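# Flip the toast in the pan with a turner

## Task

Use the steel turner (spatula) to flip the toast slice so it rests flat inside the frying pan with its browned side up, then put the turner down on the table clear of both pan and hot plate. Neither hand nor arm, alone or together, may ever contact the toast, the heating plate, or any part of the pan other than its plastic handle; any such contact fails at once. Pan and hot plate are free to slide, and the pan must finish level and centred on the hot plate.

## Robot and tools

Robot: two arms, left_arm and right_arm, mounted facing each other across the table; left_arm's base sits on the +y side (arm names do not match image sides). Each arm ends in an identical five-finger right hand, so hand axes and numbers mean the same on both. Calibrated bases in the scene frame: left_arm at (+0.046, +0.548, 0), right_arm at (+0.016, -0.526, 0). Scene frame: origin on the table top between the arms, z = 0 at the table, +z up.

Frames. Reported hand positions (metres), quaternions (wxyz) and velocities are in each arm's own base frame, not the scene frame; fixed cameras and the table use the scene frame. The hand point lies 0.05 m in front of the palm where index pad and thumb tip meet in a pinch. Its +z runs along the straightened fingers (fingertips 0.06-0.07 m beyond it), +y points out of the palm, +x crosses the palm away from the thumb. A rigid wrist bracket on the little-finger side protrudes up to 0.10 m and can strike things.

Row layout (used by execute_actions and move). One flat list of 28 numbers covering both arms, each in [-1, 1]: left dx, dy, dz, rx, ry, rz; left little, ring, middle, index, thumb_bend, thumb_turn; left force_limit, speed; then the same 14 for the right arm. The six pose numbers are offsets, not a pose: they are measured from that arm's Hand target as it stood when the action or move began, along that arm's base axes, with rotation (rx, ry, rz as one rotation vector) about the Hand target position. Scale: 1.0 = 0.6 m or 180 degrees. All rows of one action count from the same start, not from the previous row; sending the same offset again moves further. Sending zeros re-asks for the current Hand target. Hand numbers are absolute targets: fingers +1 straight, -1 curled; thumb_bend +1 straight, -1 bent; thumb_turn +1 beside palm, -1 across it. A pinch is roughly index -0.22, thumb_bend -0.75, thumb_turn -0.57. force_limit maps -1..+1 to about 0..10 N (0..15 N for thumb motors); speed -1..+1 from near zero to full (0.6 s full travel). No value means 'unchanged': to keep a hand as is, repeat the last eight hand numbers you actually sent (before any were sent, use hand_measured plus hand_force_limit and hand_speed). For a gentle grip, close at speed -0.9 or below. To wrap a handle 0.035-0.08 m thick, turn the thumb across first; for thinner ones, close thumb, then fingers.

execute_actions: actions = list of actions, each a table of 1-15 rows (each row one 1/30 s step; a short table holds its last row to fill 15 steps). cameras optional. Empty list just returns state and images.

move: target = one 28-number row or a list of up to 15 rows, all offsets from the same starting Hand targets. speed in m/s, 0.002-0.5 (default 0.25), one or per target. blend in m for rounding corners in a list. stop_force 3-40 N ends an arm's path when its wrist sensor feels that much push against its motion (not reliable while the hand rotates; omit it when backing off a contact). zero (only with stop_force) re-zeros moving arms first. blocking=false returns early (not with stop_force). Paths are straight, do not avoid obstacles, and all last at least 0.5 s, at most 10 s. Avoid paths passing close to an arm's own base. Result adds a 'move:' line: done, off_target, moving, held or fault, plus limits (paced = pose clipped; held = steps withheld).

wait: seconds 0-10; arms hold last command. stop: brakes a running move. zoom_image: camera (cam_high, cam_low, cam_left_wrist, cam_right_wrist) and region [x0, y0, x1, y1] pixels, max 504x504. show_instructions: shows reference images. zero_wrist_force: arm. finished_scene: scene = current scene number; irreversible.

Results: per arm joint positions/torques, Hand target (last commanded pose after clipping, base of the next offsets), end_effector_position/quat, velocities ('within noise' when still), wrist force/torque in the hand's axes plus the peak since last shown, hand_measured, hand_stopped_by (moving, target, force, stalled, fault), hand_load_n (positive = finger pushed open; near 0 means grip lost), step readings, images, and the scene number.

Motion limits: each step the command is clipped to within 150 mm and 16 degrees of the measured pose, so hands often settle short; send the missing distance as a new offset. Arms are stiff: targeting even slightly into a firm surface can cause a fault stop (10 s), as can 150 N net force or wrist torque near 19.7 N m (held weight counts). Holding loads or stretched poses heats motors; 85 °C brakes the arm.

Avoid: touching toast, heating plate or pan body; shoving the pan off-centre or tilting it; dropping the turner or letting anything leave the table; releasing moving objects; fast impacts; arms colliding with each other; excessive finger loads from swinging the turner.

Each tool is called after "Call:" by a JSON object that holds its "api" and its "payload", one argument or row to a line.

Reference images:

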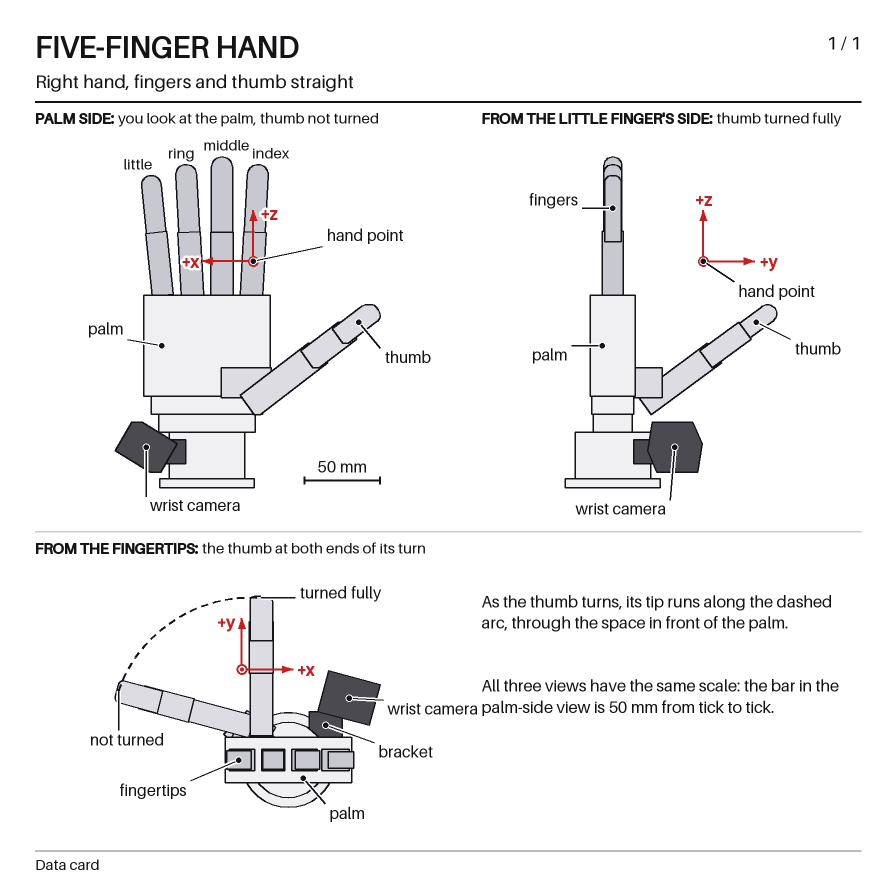

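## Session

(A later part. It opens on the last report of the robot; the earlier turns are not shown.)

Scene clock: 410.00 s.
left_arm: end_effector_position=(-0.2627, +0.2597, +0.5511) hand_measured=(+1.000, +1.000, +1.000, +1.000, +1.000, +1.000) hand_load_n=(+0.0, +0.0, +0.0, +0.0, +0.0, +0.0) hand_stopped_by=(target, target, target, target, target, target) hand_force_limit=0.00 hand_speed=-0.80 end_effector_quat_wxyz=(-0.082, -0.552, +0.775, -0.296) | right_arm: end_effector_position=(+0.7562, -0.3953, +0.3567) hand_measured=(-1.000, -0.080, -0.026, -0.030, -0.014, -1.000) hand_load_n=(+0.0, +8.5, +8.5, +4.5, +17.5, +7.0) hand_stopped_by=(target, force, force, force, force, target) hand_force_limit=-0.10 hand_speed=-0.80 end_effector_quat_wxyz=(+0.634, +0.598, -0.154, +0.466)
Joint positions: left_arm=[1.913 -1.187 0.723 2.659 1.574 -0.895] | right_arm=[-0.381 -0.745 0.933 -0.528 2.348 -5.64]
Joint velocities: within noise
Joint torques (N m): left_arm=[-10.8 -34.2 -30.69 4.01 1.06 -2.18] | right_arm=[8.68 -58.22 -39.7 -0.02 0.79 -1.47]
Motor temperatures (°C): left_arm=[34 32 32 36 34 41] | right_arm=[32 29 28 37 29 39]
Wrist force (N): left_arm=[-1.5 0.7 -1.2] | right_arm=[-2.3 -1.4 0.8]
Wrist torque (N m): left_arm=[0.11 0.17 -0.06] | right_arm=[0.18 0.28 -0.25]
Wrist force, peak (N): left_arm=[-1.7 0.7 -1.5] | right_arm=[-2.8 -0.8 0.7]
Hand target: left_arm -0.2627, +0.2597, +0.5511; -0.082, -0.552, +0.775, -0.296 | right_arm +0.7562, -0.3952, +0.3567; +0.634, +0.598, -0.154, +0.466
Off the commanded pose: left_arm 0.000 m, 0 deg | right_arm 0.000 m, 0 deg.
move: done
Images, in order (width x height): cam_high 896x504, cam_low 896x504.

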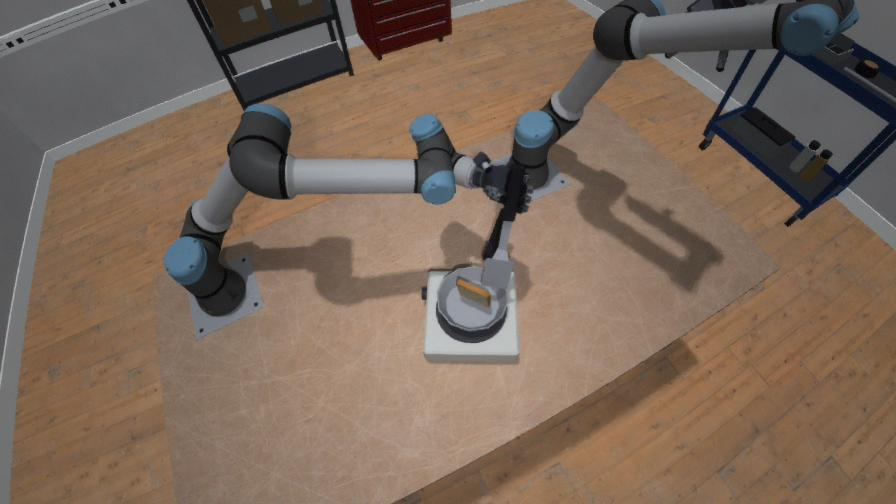

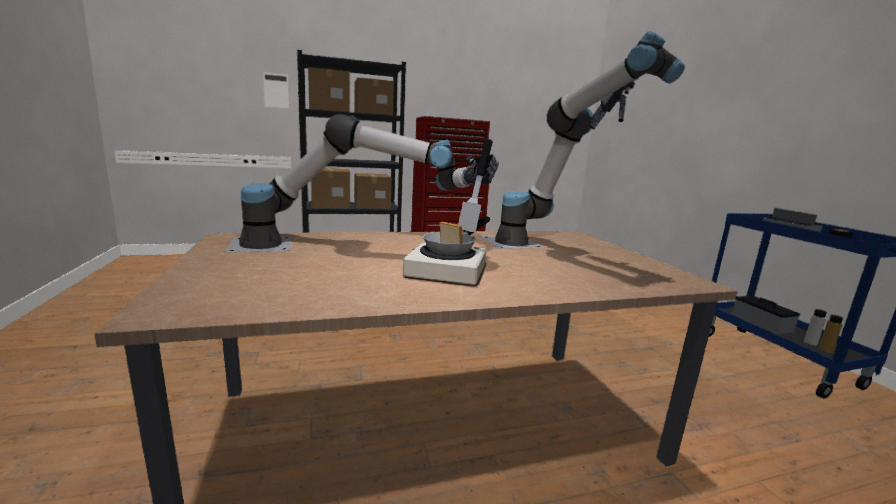

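Call:
{"api": "move", "payload": {
  "target": [
    [0,0,0,0,0,0,1,1,1,1,1,1,0,-0.8,0.0142,0.0088,0,0,0,0,-1,-0.5,-0.6,-0.6,-0.3,-1,-0.1,-0.8],
    [0,0,0,0,0,0,1,1,1,1,1,1,0,-0.8,-0.0033,0.0371,0,0,0,0,-1,-0.5,-0.6,-0.6,-0.3,-1,-0.1,-0.8],
    [0,0,0,0,0,0,1,1,1,1,1,1,0,-0.8,-0.0671,-0.0023,-0.005,0,0,0,-1,-0.5,-0.6,-0.6,-0.3,-1,-0.1,-0.8]
  ],
  "speed": 0.05,
  "cameras": ["cam_high","cam_low"]
}}

Call:
{"api": "zoom_image", "payload": {
  "camera": "cam_low",
  "region": [405, 190, 525, 260]
}}

Call:
{"api": "zoom_image", "payload": {
  "camera": "cam_high",
  "region": [435, 220, 555, 340]
}}

Scene clock: 414.80 s.
left_arm: end_effector_position=(-0.2627, +0.2597, +0.5511) hand_measured=(+1.000, +1.000, +1.000, +1.000, +1.000, +1.000) hand_load_n=(+0.0, +0.0, +0.0, +0.0, +0.0, +0.0) hand_stopped_by=(target, target, target, target, target, target) hand_force_limit=0.00 hand_speed=-0.80 end_effector_quat_wxyz=(-0.082, -0.552, +0.775, -0.296) | right_arm: end_effector_position=(+0.7159, -0.3967, +0.3537) hand_measured=(-1.000, -0.080, -0.026, -0.030, -0.014, -1.000) hand_load_n=(+0.0, +8.0, +8.5, +4.5, +17.5, +7.0) hand_stopped_by=(target, force, force, force, force, target) hand_force_limit=-0.10 hand_speed=-0.80 end_effector_quat_wxyz=(+0.634, +0.598, -0.154, +0.466)
Joint positions: left_arm=[1.913 -1.187 0.723 2.659 1.574 -0.895] | right_arm=[-0.405 -0.848 1.123 -0.608 2.326 -5.629]
Joint velocities: within noise
Joint torques (N m): left_arm=[-10.62 -34.03 -29.54 4.83 0.84 -2.1] | right_arm=[9.35 -55.14 -38.95 -0.2 1.27 -1.6]
Motor temperatures (°C): left_arm=[34 32 32 36 34 41] | right_arm=[32 29 28 37 29 39]
Wrist force (N): left_arm=[-1.6 0.9 -1.2] | right_arm=[-2.2 -1.3 0.6]
Wrist torque (N m): left_arm=[0.15 0.18 -0.05] | right_arm=[0.17 0.26 -0.24]
Wrist force, peak (N): left_arm=[-1.7 1.0 -1.4] | right_arm=[-2.8 -1.0 0.8]
Hand target: left_arm -0.2627, +0.2597, +0.5511; -0.082, -0.552, +0.775, -0.296 | right_arm +0.7160, -0.3966, +0.3537; +0.634, +0.598, -0.154, +0.466
Off the commanded pose: left_arm 0.000 m, 0 deg | right_arm 0.000 m, 0 deg.
move: done
Images, in order (width x height): cam_high 896x504, cam_low 896x504.

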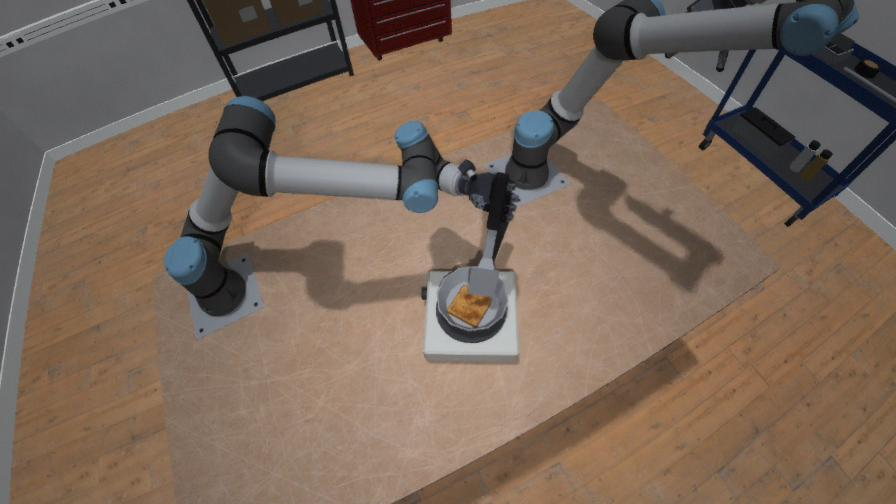

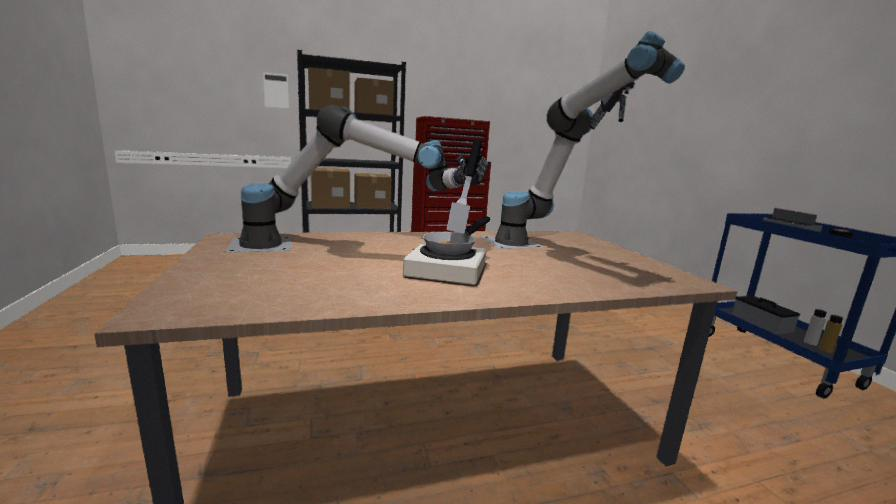

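Scaled by 4.200 from the camera's 896x504 image, which has a finer 1280x720 frame.

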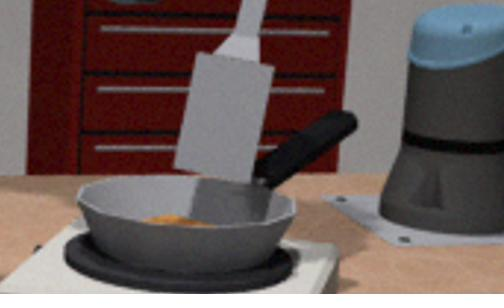

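Scaled by 4.200 from the camera's 896x504 image, which has a finer 1280x720 frame.

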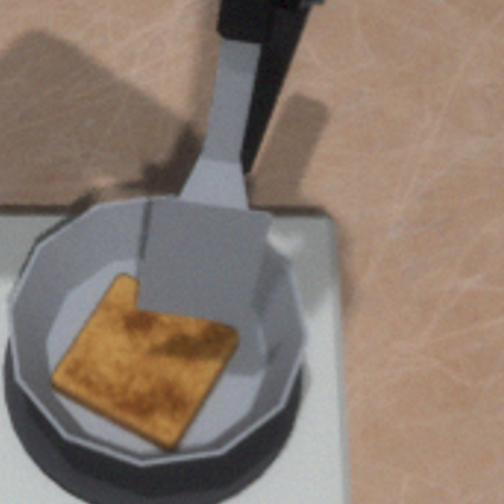

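Call:
{"api": "move", "payload": {
  "target": [0,0,0,0,0,0,1,1,1,1,1,1,0,-0.8,-0.1,-0.06,0.25,0,0,0,-1,-0.5,-0.6,-0.6,-0.3,-1,-0.1,-0.8],
  "speed": 0.15,
  "cameras": ["cam_high","cam_low"]
}}

Call:
{"api": "zoom_image", "payload": {
  "camera": "cam_low",
  "region": [395, 210, 495, 290]
}}

Call:
{"api": "zoom_image", "payload": {
  "camera": "cam_high",
  "region": [415, 250, 525, 370]
}}

Scene clock: 417.63 s.
left_arm: end_effector_position=(-0.2627, +0.2597, +0.5511) hand_measured=(+1.000, +1.000, +1.000, +1.000, +1.000, +1.000) hand_load_n=(+0.0, +0.0, +0.0, +0.0, +0.0, +0.0) hand_stopped_by=(target, target, target, target, target, target) hand_force_limit=0.00 hand_speed=-0.80 end_effector_quat_wxyz=(-0.082, -0.552, +0.775, -0.296) | right_arm: end_effector_position=(+0.6560, -0.4327, +0.5037) hand_measured=(-1.000, -0.080, -0.026, -0.030, -0.014, -1.000) hand_load_n=(+0.0, +8.0, +8.5, +4.0, +17.5, +7.0) hand_stopped_by=(target, force, force, force, force, target) hand_force_limit=-0.10 hand_speed=-0.80 end_effector_quat_wxyz=(+0.634, +0.598, -0.154, +0.466)
Joint positions: left_arm=[1.913 -1.187 0.723 2.659 1.574 -0.895] | right_arm=[-0.493 -1.031 1.035 -0.313 2.242 -5.593]
Joint velocities: within noise
Joint torques (N m): left_arm=[-11.09 -33.46 -31.72 5.1 0.98 -2.08] | right_arm=[8.84 -55.04 -22.56 -3.92 0.73 -1.4]
Motor temperatures (°C): left_arm=[34 32 32 36 34 41] | right_arm=[32 29 28 37 29 39]
Wrist force (N): left_arm=[-1.5 0.9 -0.9] | right_arm=[-2.5 -1.1 0.4]
Wrist torque (N m): left_arm=[0.13 0.15 -0.04] | right_arm=[0.18 0.31 -0.23]
Wrist force, peak (N): left_arm=[-1.8 0.7 -1.3] | right_arm=[-2.6 -3.2 0.0]
Hand target: left_arm -0.2627, +0.2597, +0.5511; -0.082, -0.552, +0.775, -0.296 | right_arm +0.6560, -0.4326, +0.5037; +0.634, +0.598, -0.154, +0.466
Off the commanded pose: left_arm 0.000 m, 0 deg | right_arm 0.000 m, 0 deg.
move: done
Images, in order (width x height): cam_high 896x504, cam_low 896x504.

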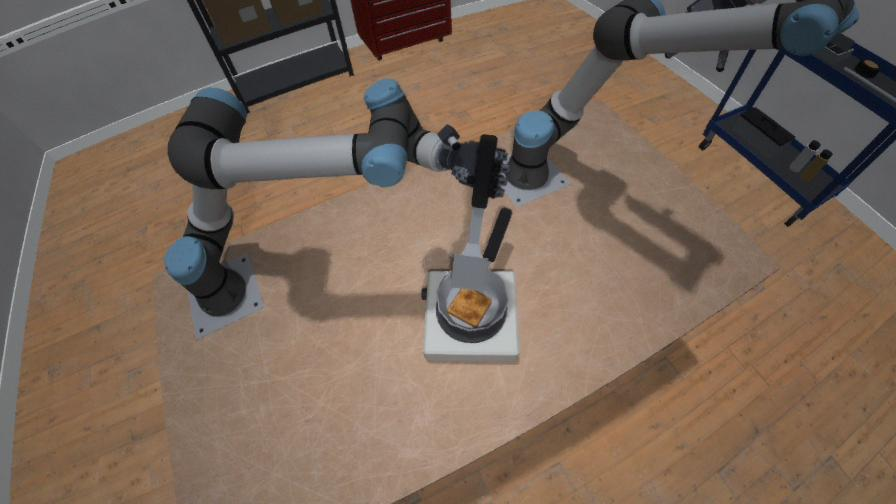

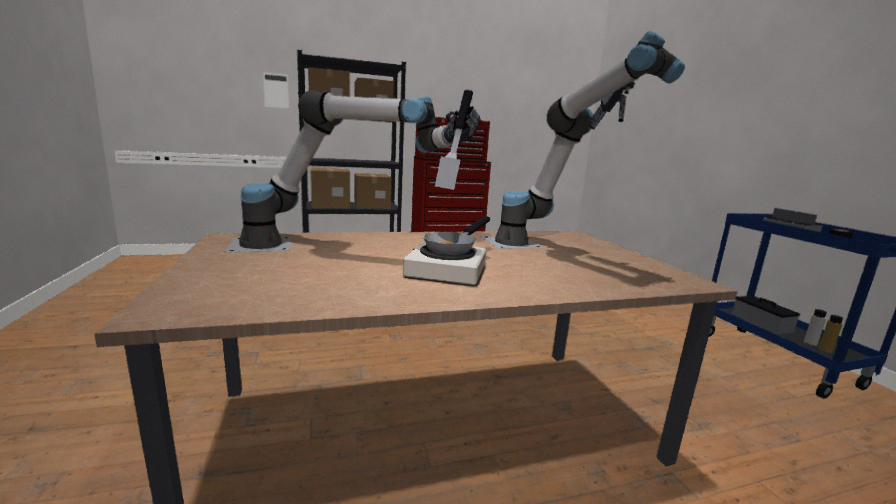

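Scaled by 5.040 from the camera's 896x504 image, which has a finer 1280x720 frame.

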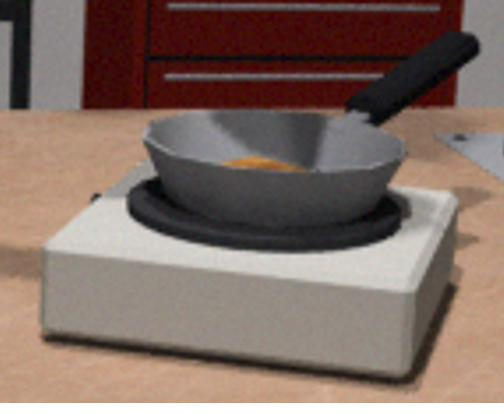

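Scaled by 4.200 from the camera's 896x504 image, which has a finer 1280x720 frame.

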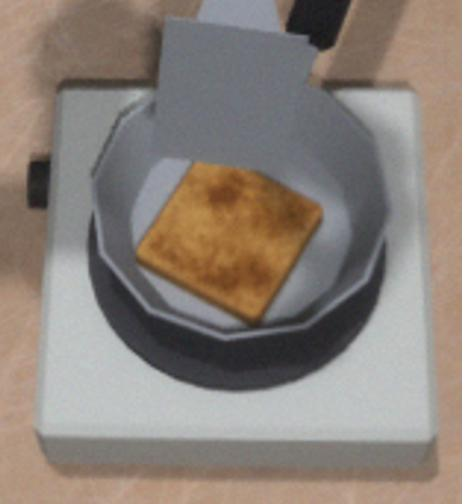

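Call:
{"api": "move", "payload": {
  "target": [0,0,0,0,0,0,1,1,1,1,1,1,0,-0.8,0.15,0.05,0,0,0,0,-1,-0.5,-0.6,-0.6,-0.3,-1,-0.1,-0.8],
  "speed": 0.15,
  "cameras": ["cam_high","cam_low","cam_left_wrist"]
}}

Call:
{"api": "zoom_image", "payload": {
  "camera": "cam_low",
  "region": [400, 220, 490, 290]
}}

Call:
{"api": "zoom_image", "payload": {
  "camera": "cam_high",
  "region": [420, 260, 520, 360]
}}

Scene clock: 424.33 s.
left_arm: end_effector_position=(-0.2627, +0.2597, +0.5511) hand_measured=(+1.000, +1.000, +1.000, +1.000, +1.000, +1.000) hand_load_n=(+0.0, +0.0, +0.0, +0.0, +0.0, +0.0) hand_stopped_by=(target, target, target, target, target, target) hand_force_limit=0.00 hand_speed=-0.80 end_effector_quat_wxyz=(-0.082, -0.552, +0.775, -0.296) | right_arm: end_effector_position=(+0.7460, -0.4026, +0.5036) hand_measured=(-1.000, -0.080, -0.026, -0.030, -0.014, -1.000) hand_load_n=(+0.0, +8.0, +8.5, +4.0, +17.5, +7.0) hand_stopped_by=(target, force, force, force, force, target) hand_force_limit=-0.10 hand_speed=-0.80 end_effector_quat_wxyz=(+0.633, +0.598, -0.154, +0.466)
Joint positions: left_arm=[1.913 -1.187 0.723 2.659 1.574 -0.895] | right_arm=[-0.396 -0.779 0.617 -0.172 2.334 -5.633]
Joint velocities: within noise
Joint torques (N m): left_arm=[-10.93 -34.39 -30.24 5.61 0.82 -2.24] | right_arm=[-6.2 -57.74 -36.86 -5.28 -2.74 -0.63]
Motor temperatures (°C): left_arm=[34 32 32 36 34 41] | right_arm=[32 29 28 37 29 39]
Wrist force (N): left_arm=[-1.6 0.5 -1.1] | right_arm=[-2.4 -1.5 0.7]
Wrist torque (N m): left_arm=[0.07 0.17 -0.06] | right_arm=[0.18 0.26 -0.24]
Wrist force, peak (N): left_arm=[-1.7 0.8 -1.4] | right_arm=[-3.6 0.2 0.0]
Hand target: left_arm -0.2627, +0.2597, +0.5511; -0.082, -0.552, +0.775, -0.296 | right_arm +0.7460, -0.4026, +0.5037; +0.634, +0.598, -0.154, +0.466
Off the commanded pose: left_arm 0.000 m, 0 deg | right_arm 0.000 m, 0 deg.
move: done
camera_calibration:
cam_left_wrist: T_world_to_cam=[[-0.9716, 0.0232895, -0.23548, -0.129253], [0.025451, 0.999657, -0.00614329, -0.254104], [0.235256, -0.011962, -0.97186, 0.712113], [0, 0, 0, 1]] pos_world=[-0.286644, 0.265545, 0.660077]
Images, in order (width x height): cam_high 896x504, cam_low 896x504, cam_left_wrist 896x504.

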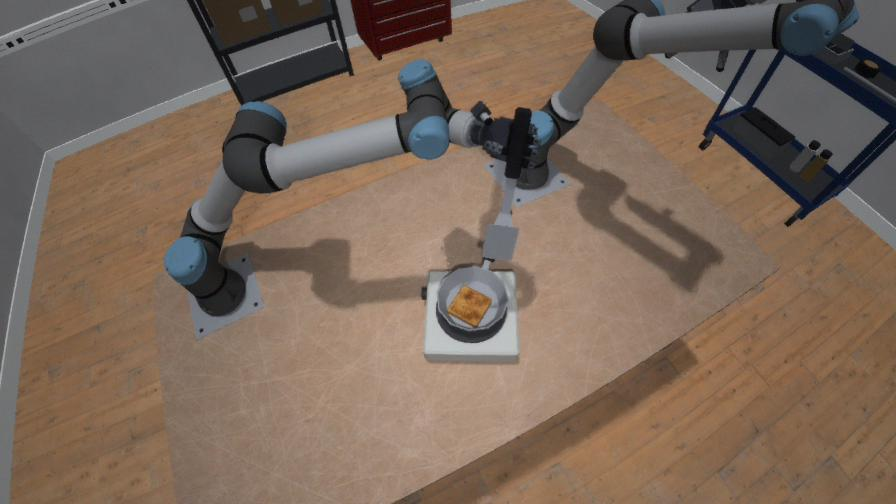

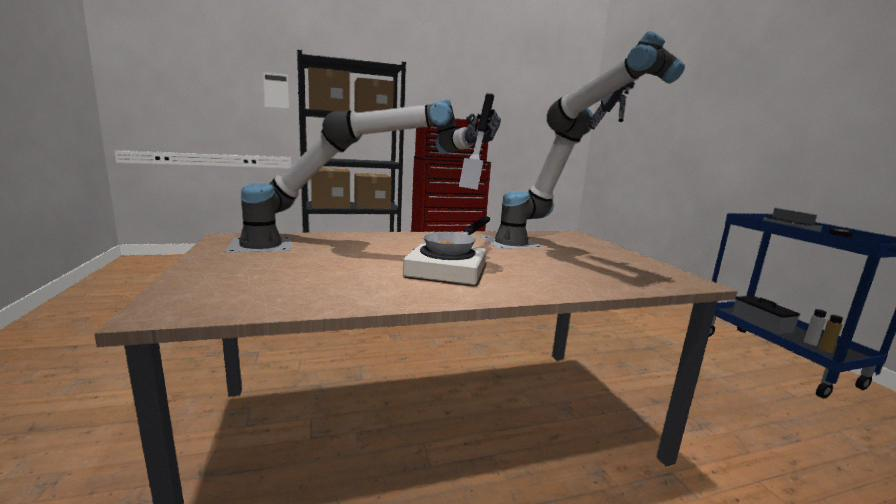

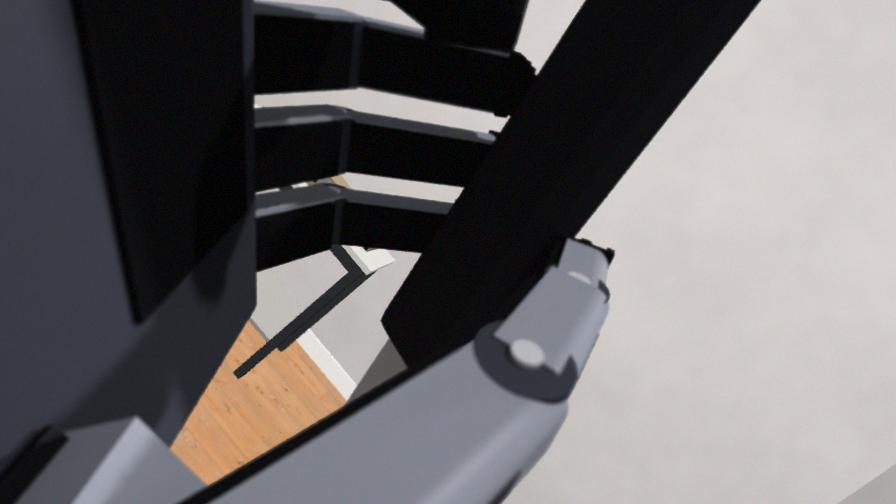

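Scaled by 5.600 from the camera's 896x504 image, which has a finer 1280x720 frame.

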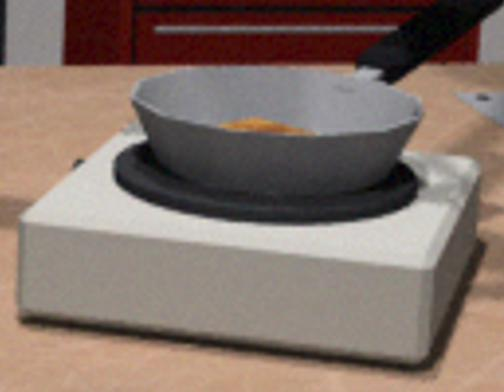

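Scaled by 5.040 from the camera's 896x504 image, which has a finer 1280x720 frame.

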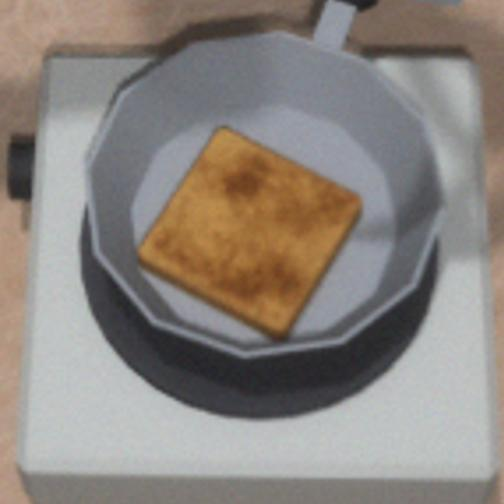

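Call:
{"api": "move", "payload": {
  "target": [0,0,0,0,0,0,1,1,1,1,1,1,0,-0.8,0.285,0.325,-0.15,0,0,0,-1,-0.5,-0.6,-0.6,-0.3,-1,-0.1,-0.8],
  "speed": 0.2,
  "cameras": ["cam_high","cam_low"]
}}

Call:
{"api": "zoom_image", "payload": {
  "camera": "cam_low",
  "region": [405, 130, 565, 260]
}}

Call:
{"api": "zoom_image", "payload": {
  "camera": "cam_high",
  "region": [445, 120, 605, 280]
}}

Scene clock: 434.33 s.
left_arm: end_effector_position=(-0.2627, +0.2597, +0.5511) hand_measured=(+1.000, +1.000, +1.000, +1.000, +1.000, +1.000) hand_load_n=(+0.0, +0.0, +0.0, +0.0, +0.0, +0.0) hand_stopped_by=(target, target, target, target, target, target) hand_force_limit=0.00 hand_speed=-0.80 end_effector_quat_wxyz=(-0.082, -0.552, +0.775, -0.296) | right_arm: end_effector_position=(+0.9152, -0.2076, +0.4132) hand_measured=(-1.000, -0.082, -0.026, -0.032, -0.014, -1.000) hand_load_n=(+0.0, +0.0, +13.0, -0.5, +9.0, +4.0) hand_stopped_by=(target, force, force, force, force, target) hand_force_limit=-0.10 hand_speed=-0.80 end_effector_quat_wxyz=(+0.637, +0.559, -0.066, +0.527)
Joint positions: left_arm=[1.913 -1.187 0.723 2.659 1.574 -0.895] | right_arm=[-0.138 -0.297 0.035 -0.28 2.352 -5.876]
Joint velocities: within noise
Joint torques (N m): left_arm=[-10.18 -32.83 -28.59 6.01 0.87 -2.15] | right_arm=[1.68 -72.49 -39.63 -5.85 -0.46 -0.2]
Motor temperatures (°C): left_arm=[34 32 32 36 34 41] | right_arm=[32 30 28 37 29 39]
Wrist force (N): left_arm=[-1.3 0.7 -0.9] | right_arm=[-1.7 -1.0 0.8]
Wrist torque (N m): left_arm=[0.09 0.14 -0.05] | right_arm=[0.24 0.25 -0.22]
Wrist force, peak (N): left_arm=[-1.9 1.1 -1.1] | right_arm=[-3.3 0.6 2.0]
Hand target: left_arm -0.2627, +0.2597, +0.5511; -0.082, -0.552, +0.775, -0.296 | right_arm +0.9170, -0.2076, +0.4137; +0.634, +0.598, -0.154, +0.466
Off the commanded pose: left_arm 0.000 m, 0 deg | right_arm 0.002 m, 13 deg.
elbow stopped short (right arm): the move would have taken joint 3 (elbow) straighter than the controller allows.
move: off_target (right_arm)
Images, in order (width x height): cam_high 896x504, cam_low 896x504.

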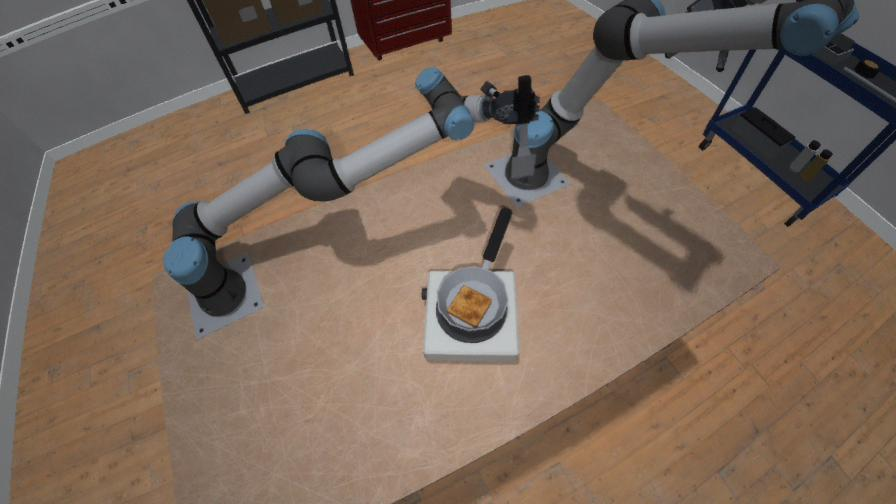

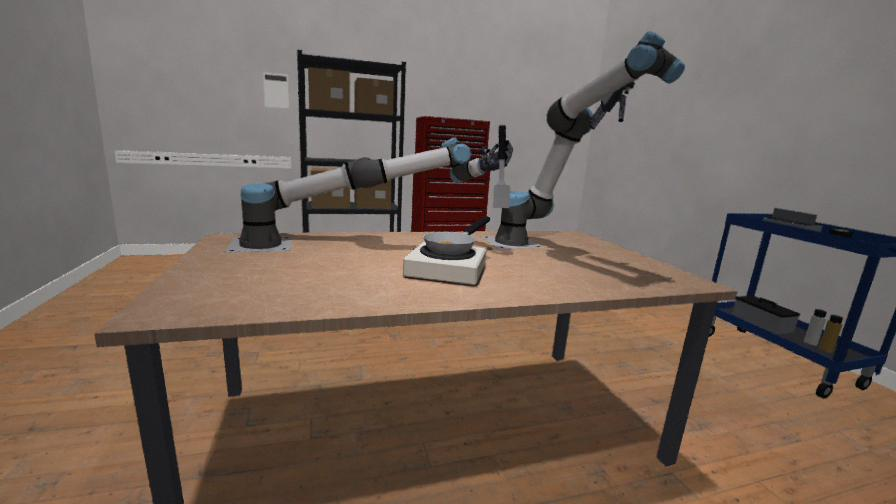

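Scaled by 3.150 from the camera's 896x504 image, which has a finer 1280x720 frame.

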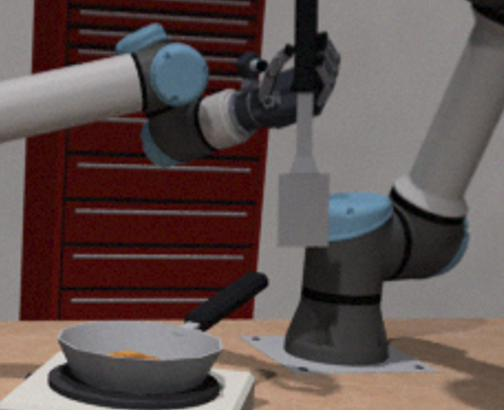

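Scaled by 3.150 from the camera's 896x504 image, which has a finer 1280x720 frame.

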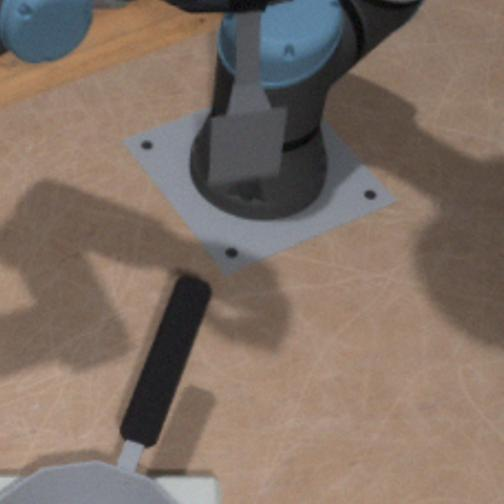

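Call:
{"api": "move", "payload": {
  "target": [0,0,0,0,0,0,1,1,1,1,1,1,0,-0.8,-0.7675,-0.4915,0.067,0.2394,-0.2319,0,-1,-0.52,-0.62,-0.62,-0.32,-1,-0.1,-0.8],
  "speed": 0.2,
  "cameras": ["cam_high","cam_low"]
}}

Call:
{"api": "zoom_image", "payload": {
  "camera": "cam_high",
  "region": [395, 120, 595, 320]
}}

Scene clock: 445.47 s.
left_arm: end_effector_position=(-0.2627, +0.2597, +0.5511) hand_measured=(+1.000, +1.000, +1.000, +1.000, +1.000, +1.000) hand_load_n=(+0.0, +0.0, +0.0, +0.0, +0.0, +0.5) hand_stopped_by=(target, target, target, target, target, target) hand_force_limit=0.00 hand_speed=-0.80 end_effector_quat_wxyz=(-0.082, -0.552, +0.775, -0.296) | right_arm: end_effector_position=(+0.4565, -0.5025, +0.4540) hand_measured=(-1.000, -0.212, -0.026, -0.108, -0.014, -1.000) hand_load_n=(+0.0, +2.0, +7.5, +4.5, +13.5, +7.0) hand_stopped_by=(target, force, force, force, force, target) hand_force_limit=-0.10 hand_speed=-0.80 end_effector_quat_wxyz=(+0.281, +0.583, -0.521, +0.557)
Joint positions: left_arm=[1.913 -1.187 0.723 2.659 1.574 -0.895] | right_arm=[-0.841 -1.293 1.088 0.443 1.917 -4.368]
Joint velocities: within noise
Joint torques (N m): left_arm=[-8.99 -34.14 -30.17 5.74 0.77 -1.94] | right_arm=[-7.74 -40.98 -19.1 -1.2 -1.18 1.54]
Motor temperatures (°C): left_arm=[34 32 32 36 34 41] | right_arm=[32 30 28 37 29 38]
Wrist force (N): left_arm=[-1.7 0.6 -1.0] | right_arm=[-1.9 0.9 1.2]
Wrist torque (N m): left_arm=[0.09 0.19 -0.06] | right_arm=[0.22 0.31 -0.32]
Wrist force, peak (N): left_arm=[-1.8 0.9 -1.3] | right_arm=[-0.8 2.9 1.7]
Hand target: left_arm -0.2627, +0.2597, +0.5511; -0.082, -0.552, +0.775, -0.296 | right_arm +0.4565, -0.5025, +0.4539; +0.280, +0.583, -0.521, +0.557
Off the commanded pose: left_arm 0.000 m, 0 deg | right_arm 0.000 m, 0 deg.
move: done
Images, in order (width x height): cam_high 896x504, cam_low 896x504.

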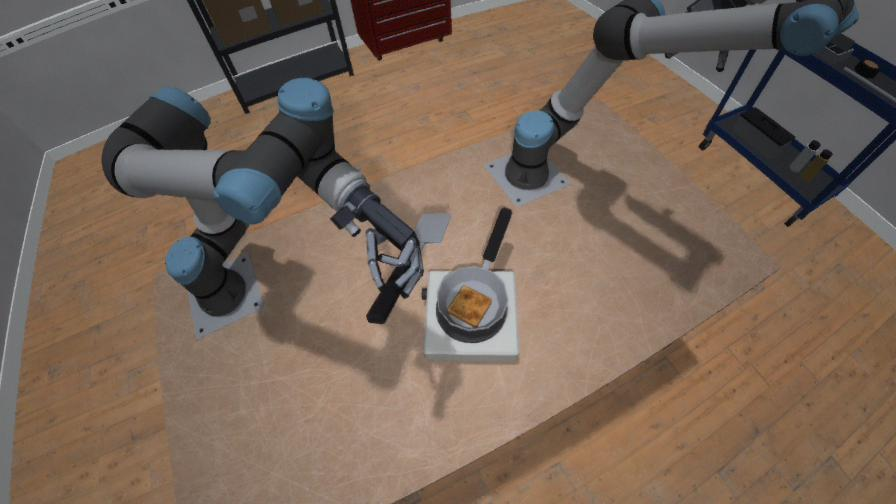

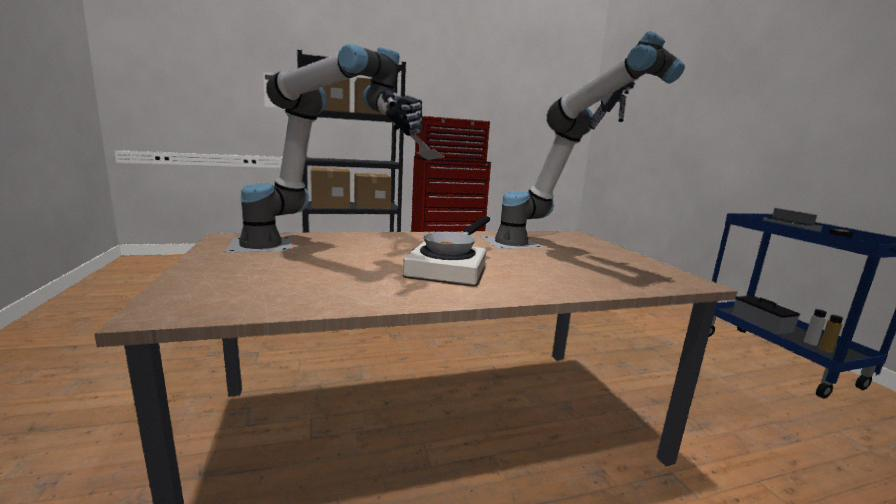

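Scaled by 2.520 from the camera's 896x504 image, which has a finer 1280x720 frame.

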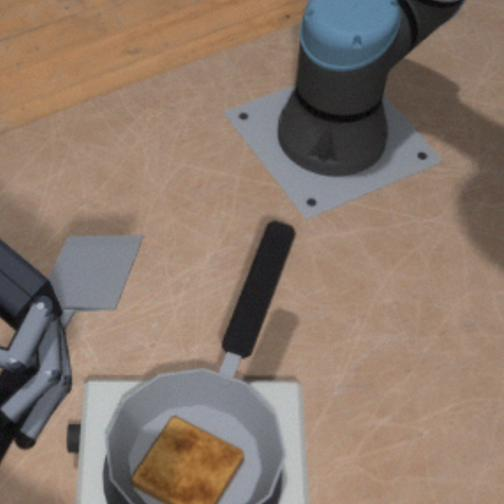

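Call:
{"api": "move", "payload": {
  "target": [0,0,0,0,0,0,1,1,1,1,1,1,0,-0.8,-0.3832,0.0153,-0.4233,0.1595,-0.2848,-0.1683,-1,-0.52,-0.62,-0.62,-0.32,-1,-0.1,-0.8],
  "speed": 0.2,
  "cameras": ["cam_high","cam_low"]
}}

Call:
{"api": "zoom_image", "payload": {
  "camera": "cam_low",
  "region": [305, 160, 465, 290]
}}

Call:
{"api": "zoom_image", "payload": {
  "camera": "cam_high",
  "region": [325, 220, 485, 380]
}}

Scene clock: 451.10 s.
left_arm: end_effector_position=(-0.2627, +0.2597, +0.5511) hand_measured=(+1.000, +1.000, +1.000, +1.000, +1.000, +1.000) hand_load_n=(+0.0, +0.0, +0.0, +0.0, +0.0, +0.0) hand_stopped_by=(target, target, target, target, target, target) hand_force_limit=0.00 hand_speed=-0.80 end_effector_quat_wxyz=(-0.082, -0.552, +0.775, -0.296) | right_arm: end_effector_position=(+0.2266, -0.4933, +0.1999) hand_measured=(-1.000, -0.212, -0.026, -0.108, -0.014, -1.000) hand_load_n=(+0.0, +2.5, +8.0, +4.0, +14.0, +6.5) hand_stopped_by=(target, force, force, force, force, target) hand_force_limit=-0.10 hand_speed=-0.80 end_effector_quat_wxyz=(-0.016, -0.190, +0.833, -0.520)
Joint positions: left_arm=[1.913 -1.187 0.723 2.659 1.574 -0.895] | right_arm=[-1.439 -1.565 1.891 0.152 1.516 -3.424]
Joint velocities: within noise
Joint torques (N m): left_arm=[-9.65 -33.76 -30.83 5.81 0.77 -1.71] | right_arm=[-2.13 -27.04 -32.21 1.53 -0.23 0.22]
Motor temperatures (°C): left_arm=[34 32 32 36 34 41] | right_arm=[32 30 28 37 29 38]
Wrist force (N): left_arm=[-1.5 0.7 -1.2] | right_arm=[0.0 1.2 1.0]
Wrist torque (N m): left_arm=[0.11 0.18 -0.05] | right_arm=[0.21 0.04 0.03]
Wrist force, peak (N): left_arm=[-1.7 1.0 -1.3] | right_arm=[0.6 2.2 1.5]
Hand target: left_arm -0.2627, +0.2597, +0.5511; -0.082, -0.552, +0.775, -0.296 | right_arm +0.2266, -0.4933, +0.1999; -0.016, -0.190, +0.833, -0.520
Off the commanded pose: left_arm 0.000 m, 0 deg | right_arm 0.000 m, 0 deg.
move: done
Images, in order (width x height): cam_high 896x504, cam_low 896x504.

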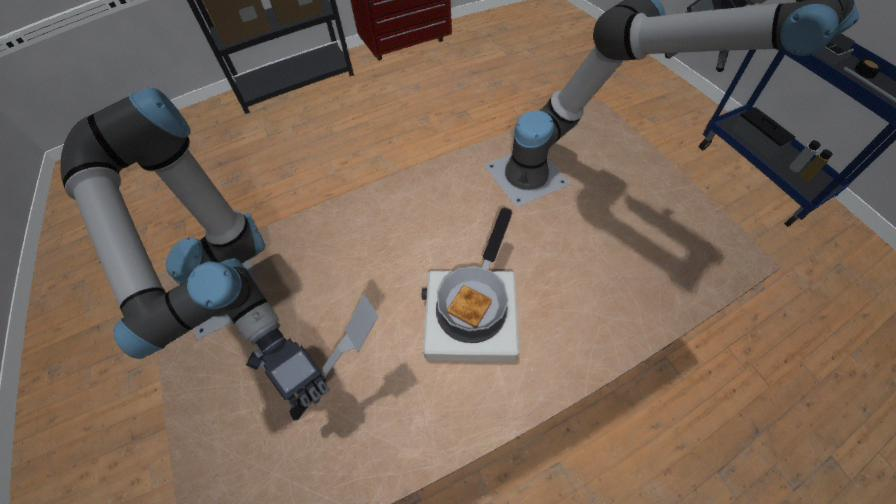

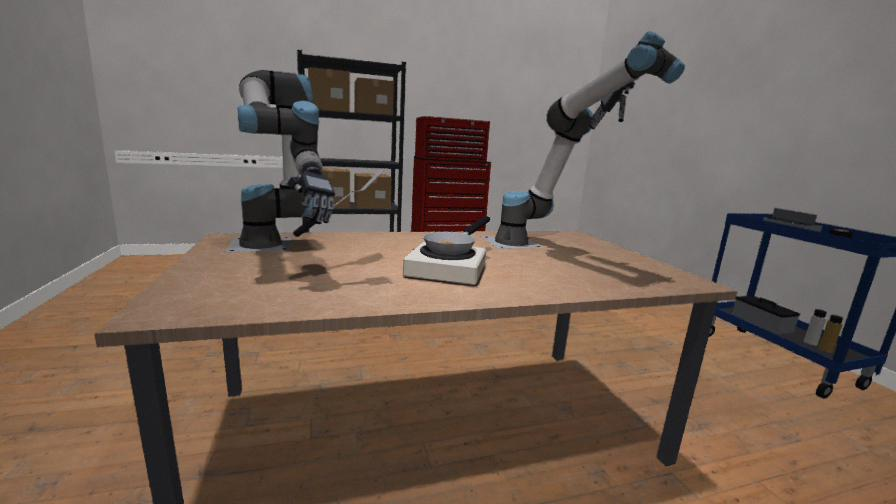

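Scaled by 3.150 from the camera's 896x504 image, which has a finer 1280x720 frame.

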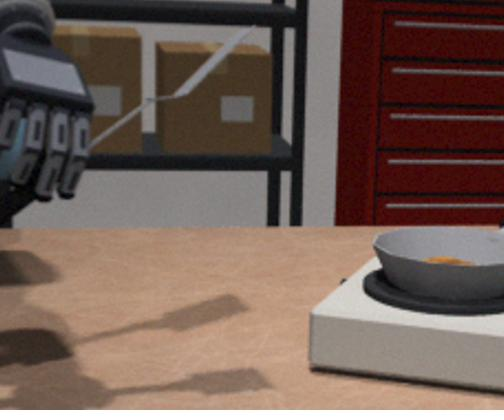

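Scaled by 3.150 from the camera's 896x504 image, which has a finer 1280x720 frame.

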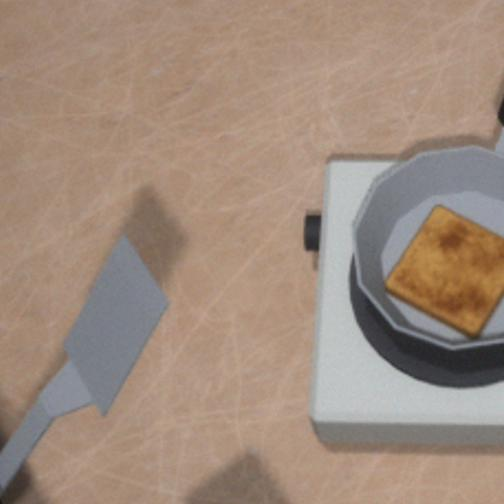

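Call:
{"api": "move", "payload": {
  "target": [0,0,0,0,0,0,1,1,1,1,1,1,0,-0.8,0,0,-0.05,-0.0275,0.198,0,-1,-0.52,-0.62,-0.62,-0.32,-1,-0.1,-0.8],
  "speed": 0.2,
  "cameras": ["cam_high","cam_low"]
}}

Call:
{"api": "zoom_image", "payload": {
  "camera": "cam_low",
  "region": [265, 180, 425, 310]
}}

Call:
{"api": "zoom_image", "payload": {
  "camera": "cam_high",
  "region": [265, 270, 425, 430]
}}

Scene clock: 458.60 s.
left_arm: end_effector_position=(-0.2627, +0.2597, +0.5511) hand_measured=(+1.000, +1.000, +1.000, +1.000, +1.000, +1.000) hand_load_n=(+0.0, -0.5, +0.0, +0.0, -0.5, +0.5) hand_stopped_by=(target, target, target, target, target, target) hand_force_limit=0.00 hand_speed=-0.80 end_effector_quat_wxyz=(-0.082, -0.552, +0.775, -0.296) | right_arm: end_effector_position=(+0.2267, -0.4934, +0.1700) hand_measured=(-1.000, -0.212, -0.026, -0.108, -0.014, -1.000) hand_load_n=(+0.0, +1.5, +7.5, +5.0, +13.5, +7.5) hand_stopped_by=(target, force, force, force, force, target) hand_force_limit=-0.10 hand_speed=-0.80 end_effector_quat_wxyz=(-0.278, -0.339, +0.765, -0.472)
Joint positions: left_arm=[1.913 -1.187 0.723 2.659 1.574 -0.895] | right_arm=[-1.141 -1.396 1.835 0.033 2.066 -3.852]
Joint velocities: within noise
Joint torques (N m): left_arm=[-8.75 -33.48 -31.58 5.6 0.83 -1.91] | right_arm=[-4.44 -34.91 -17.02 1.49 1.07 -0.3]
Motor temperatures (°C): left_arm=[34 32 32 36 34 41] | right_arm=[32 30 28 37 29 38]
Wrist force (N): left_arm=[-1.4 0.8 -1.0] | right_arm=[-1.2 1.1 1.6]
Wrist torque (N m): left_arm=[0.11 0.15 -0.05] | right_arm=[0.14 0.17 -0.24]
Wrist force, peak (N): left_arm=[-1.6 0.9 -1.5] | right_arm=[-2.0 1.1 1.5]
Hand target: left_arm -0.2627, +0.2597, +0.5511; -0.082, -0.552, +0.775, -0.296 | right_arm +0.2266, -0.4933, +0.1699; -0.278, -0.339, +0.765, -0.472
Off the commanded pose: left_arm 0.000 m, 0 deg | right_arm 0.000 m, 0 deg.
move: done
Images, in order (width x height): cam_high 896x504, cam_low 896x504.

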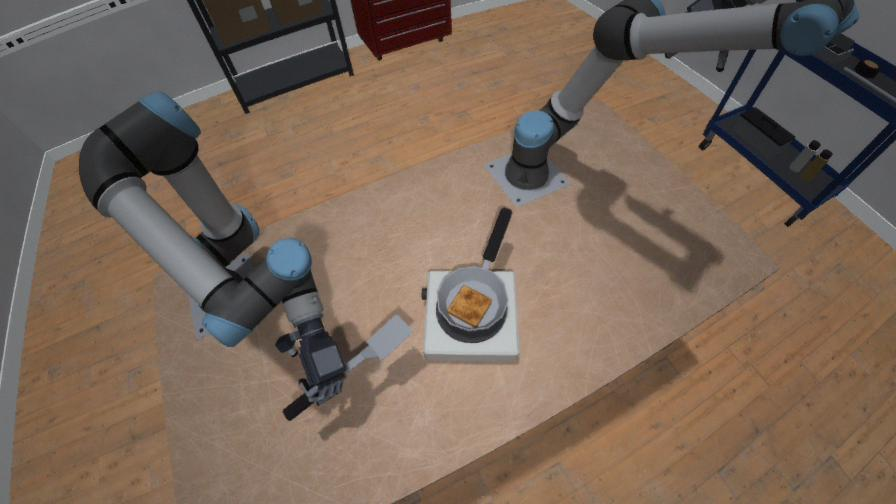

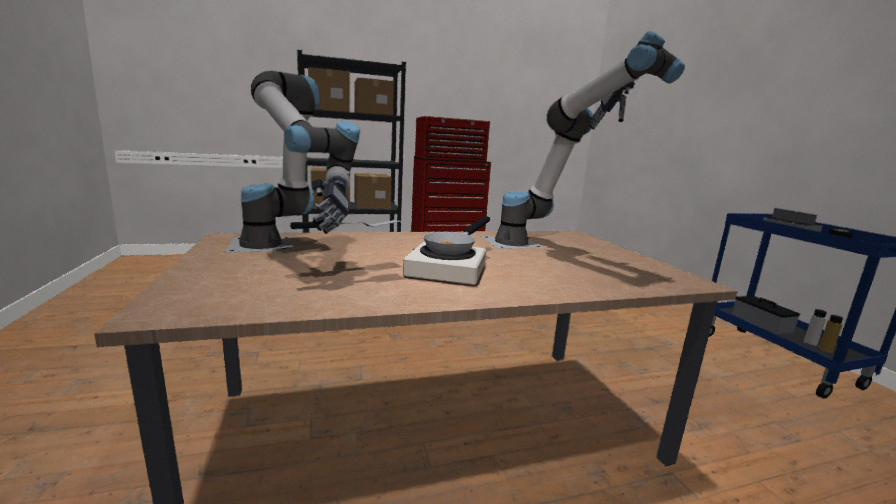

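Scaled by 3.150 from the camera's 896x504 image, which has a finer 1280x720 frame.

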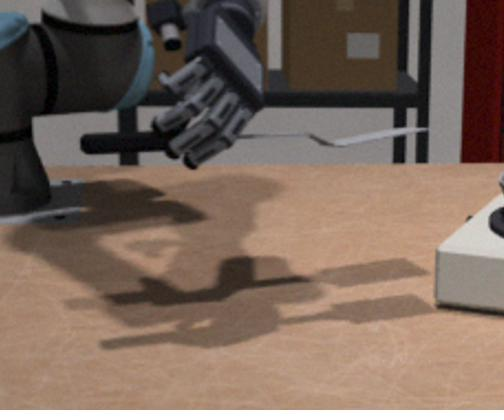

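Scaled by 3.150 from the camera's 896x504 image, which has a finer 1280x720 frame.

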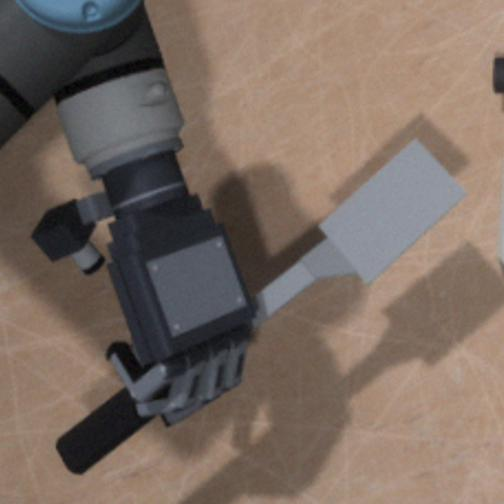

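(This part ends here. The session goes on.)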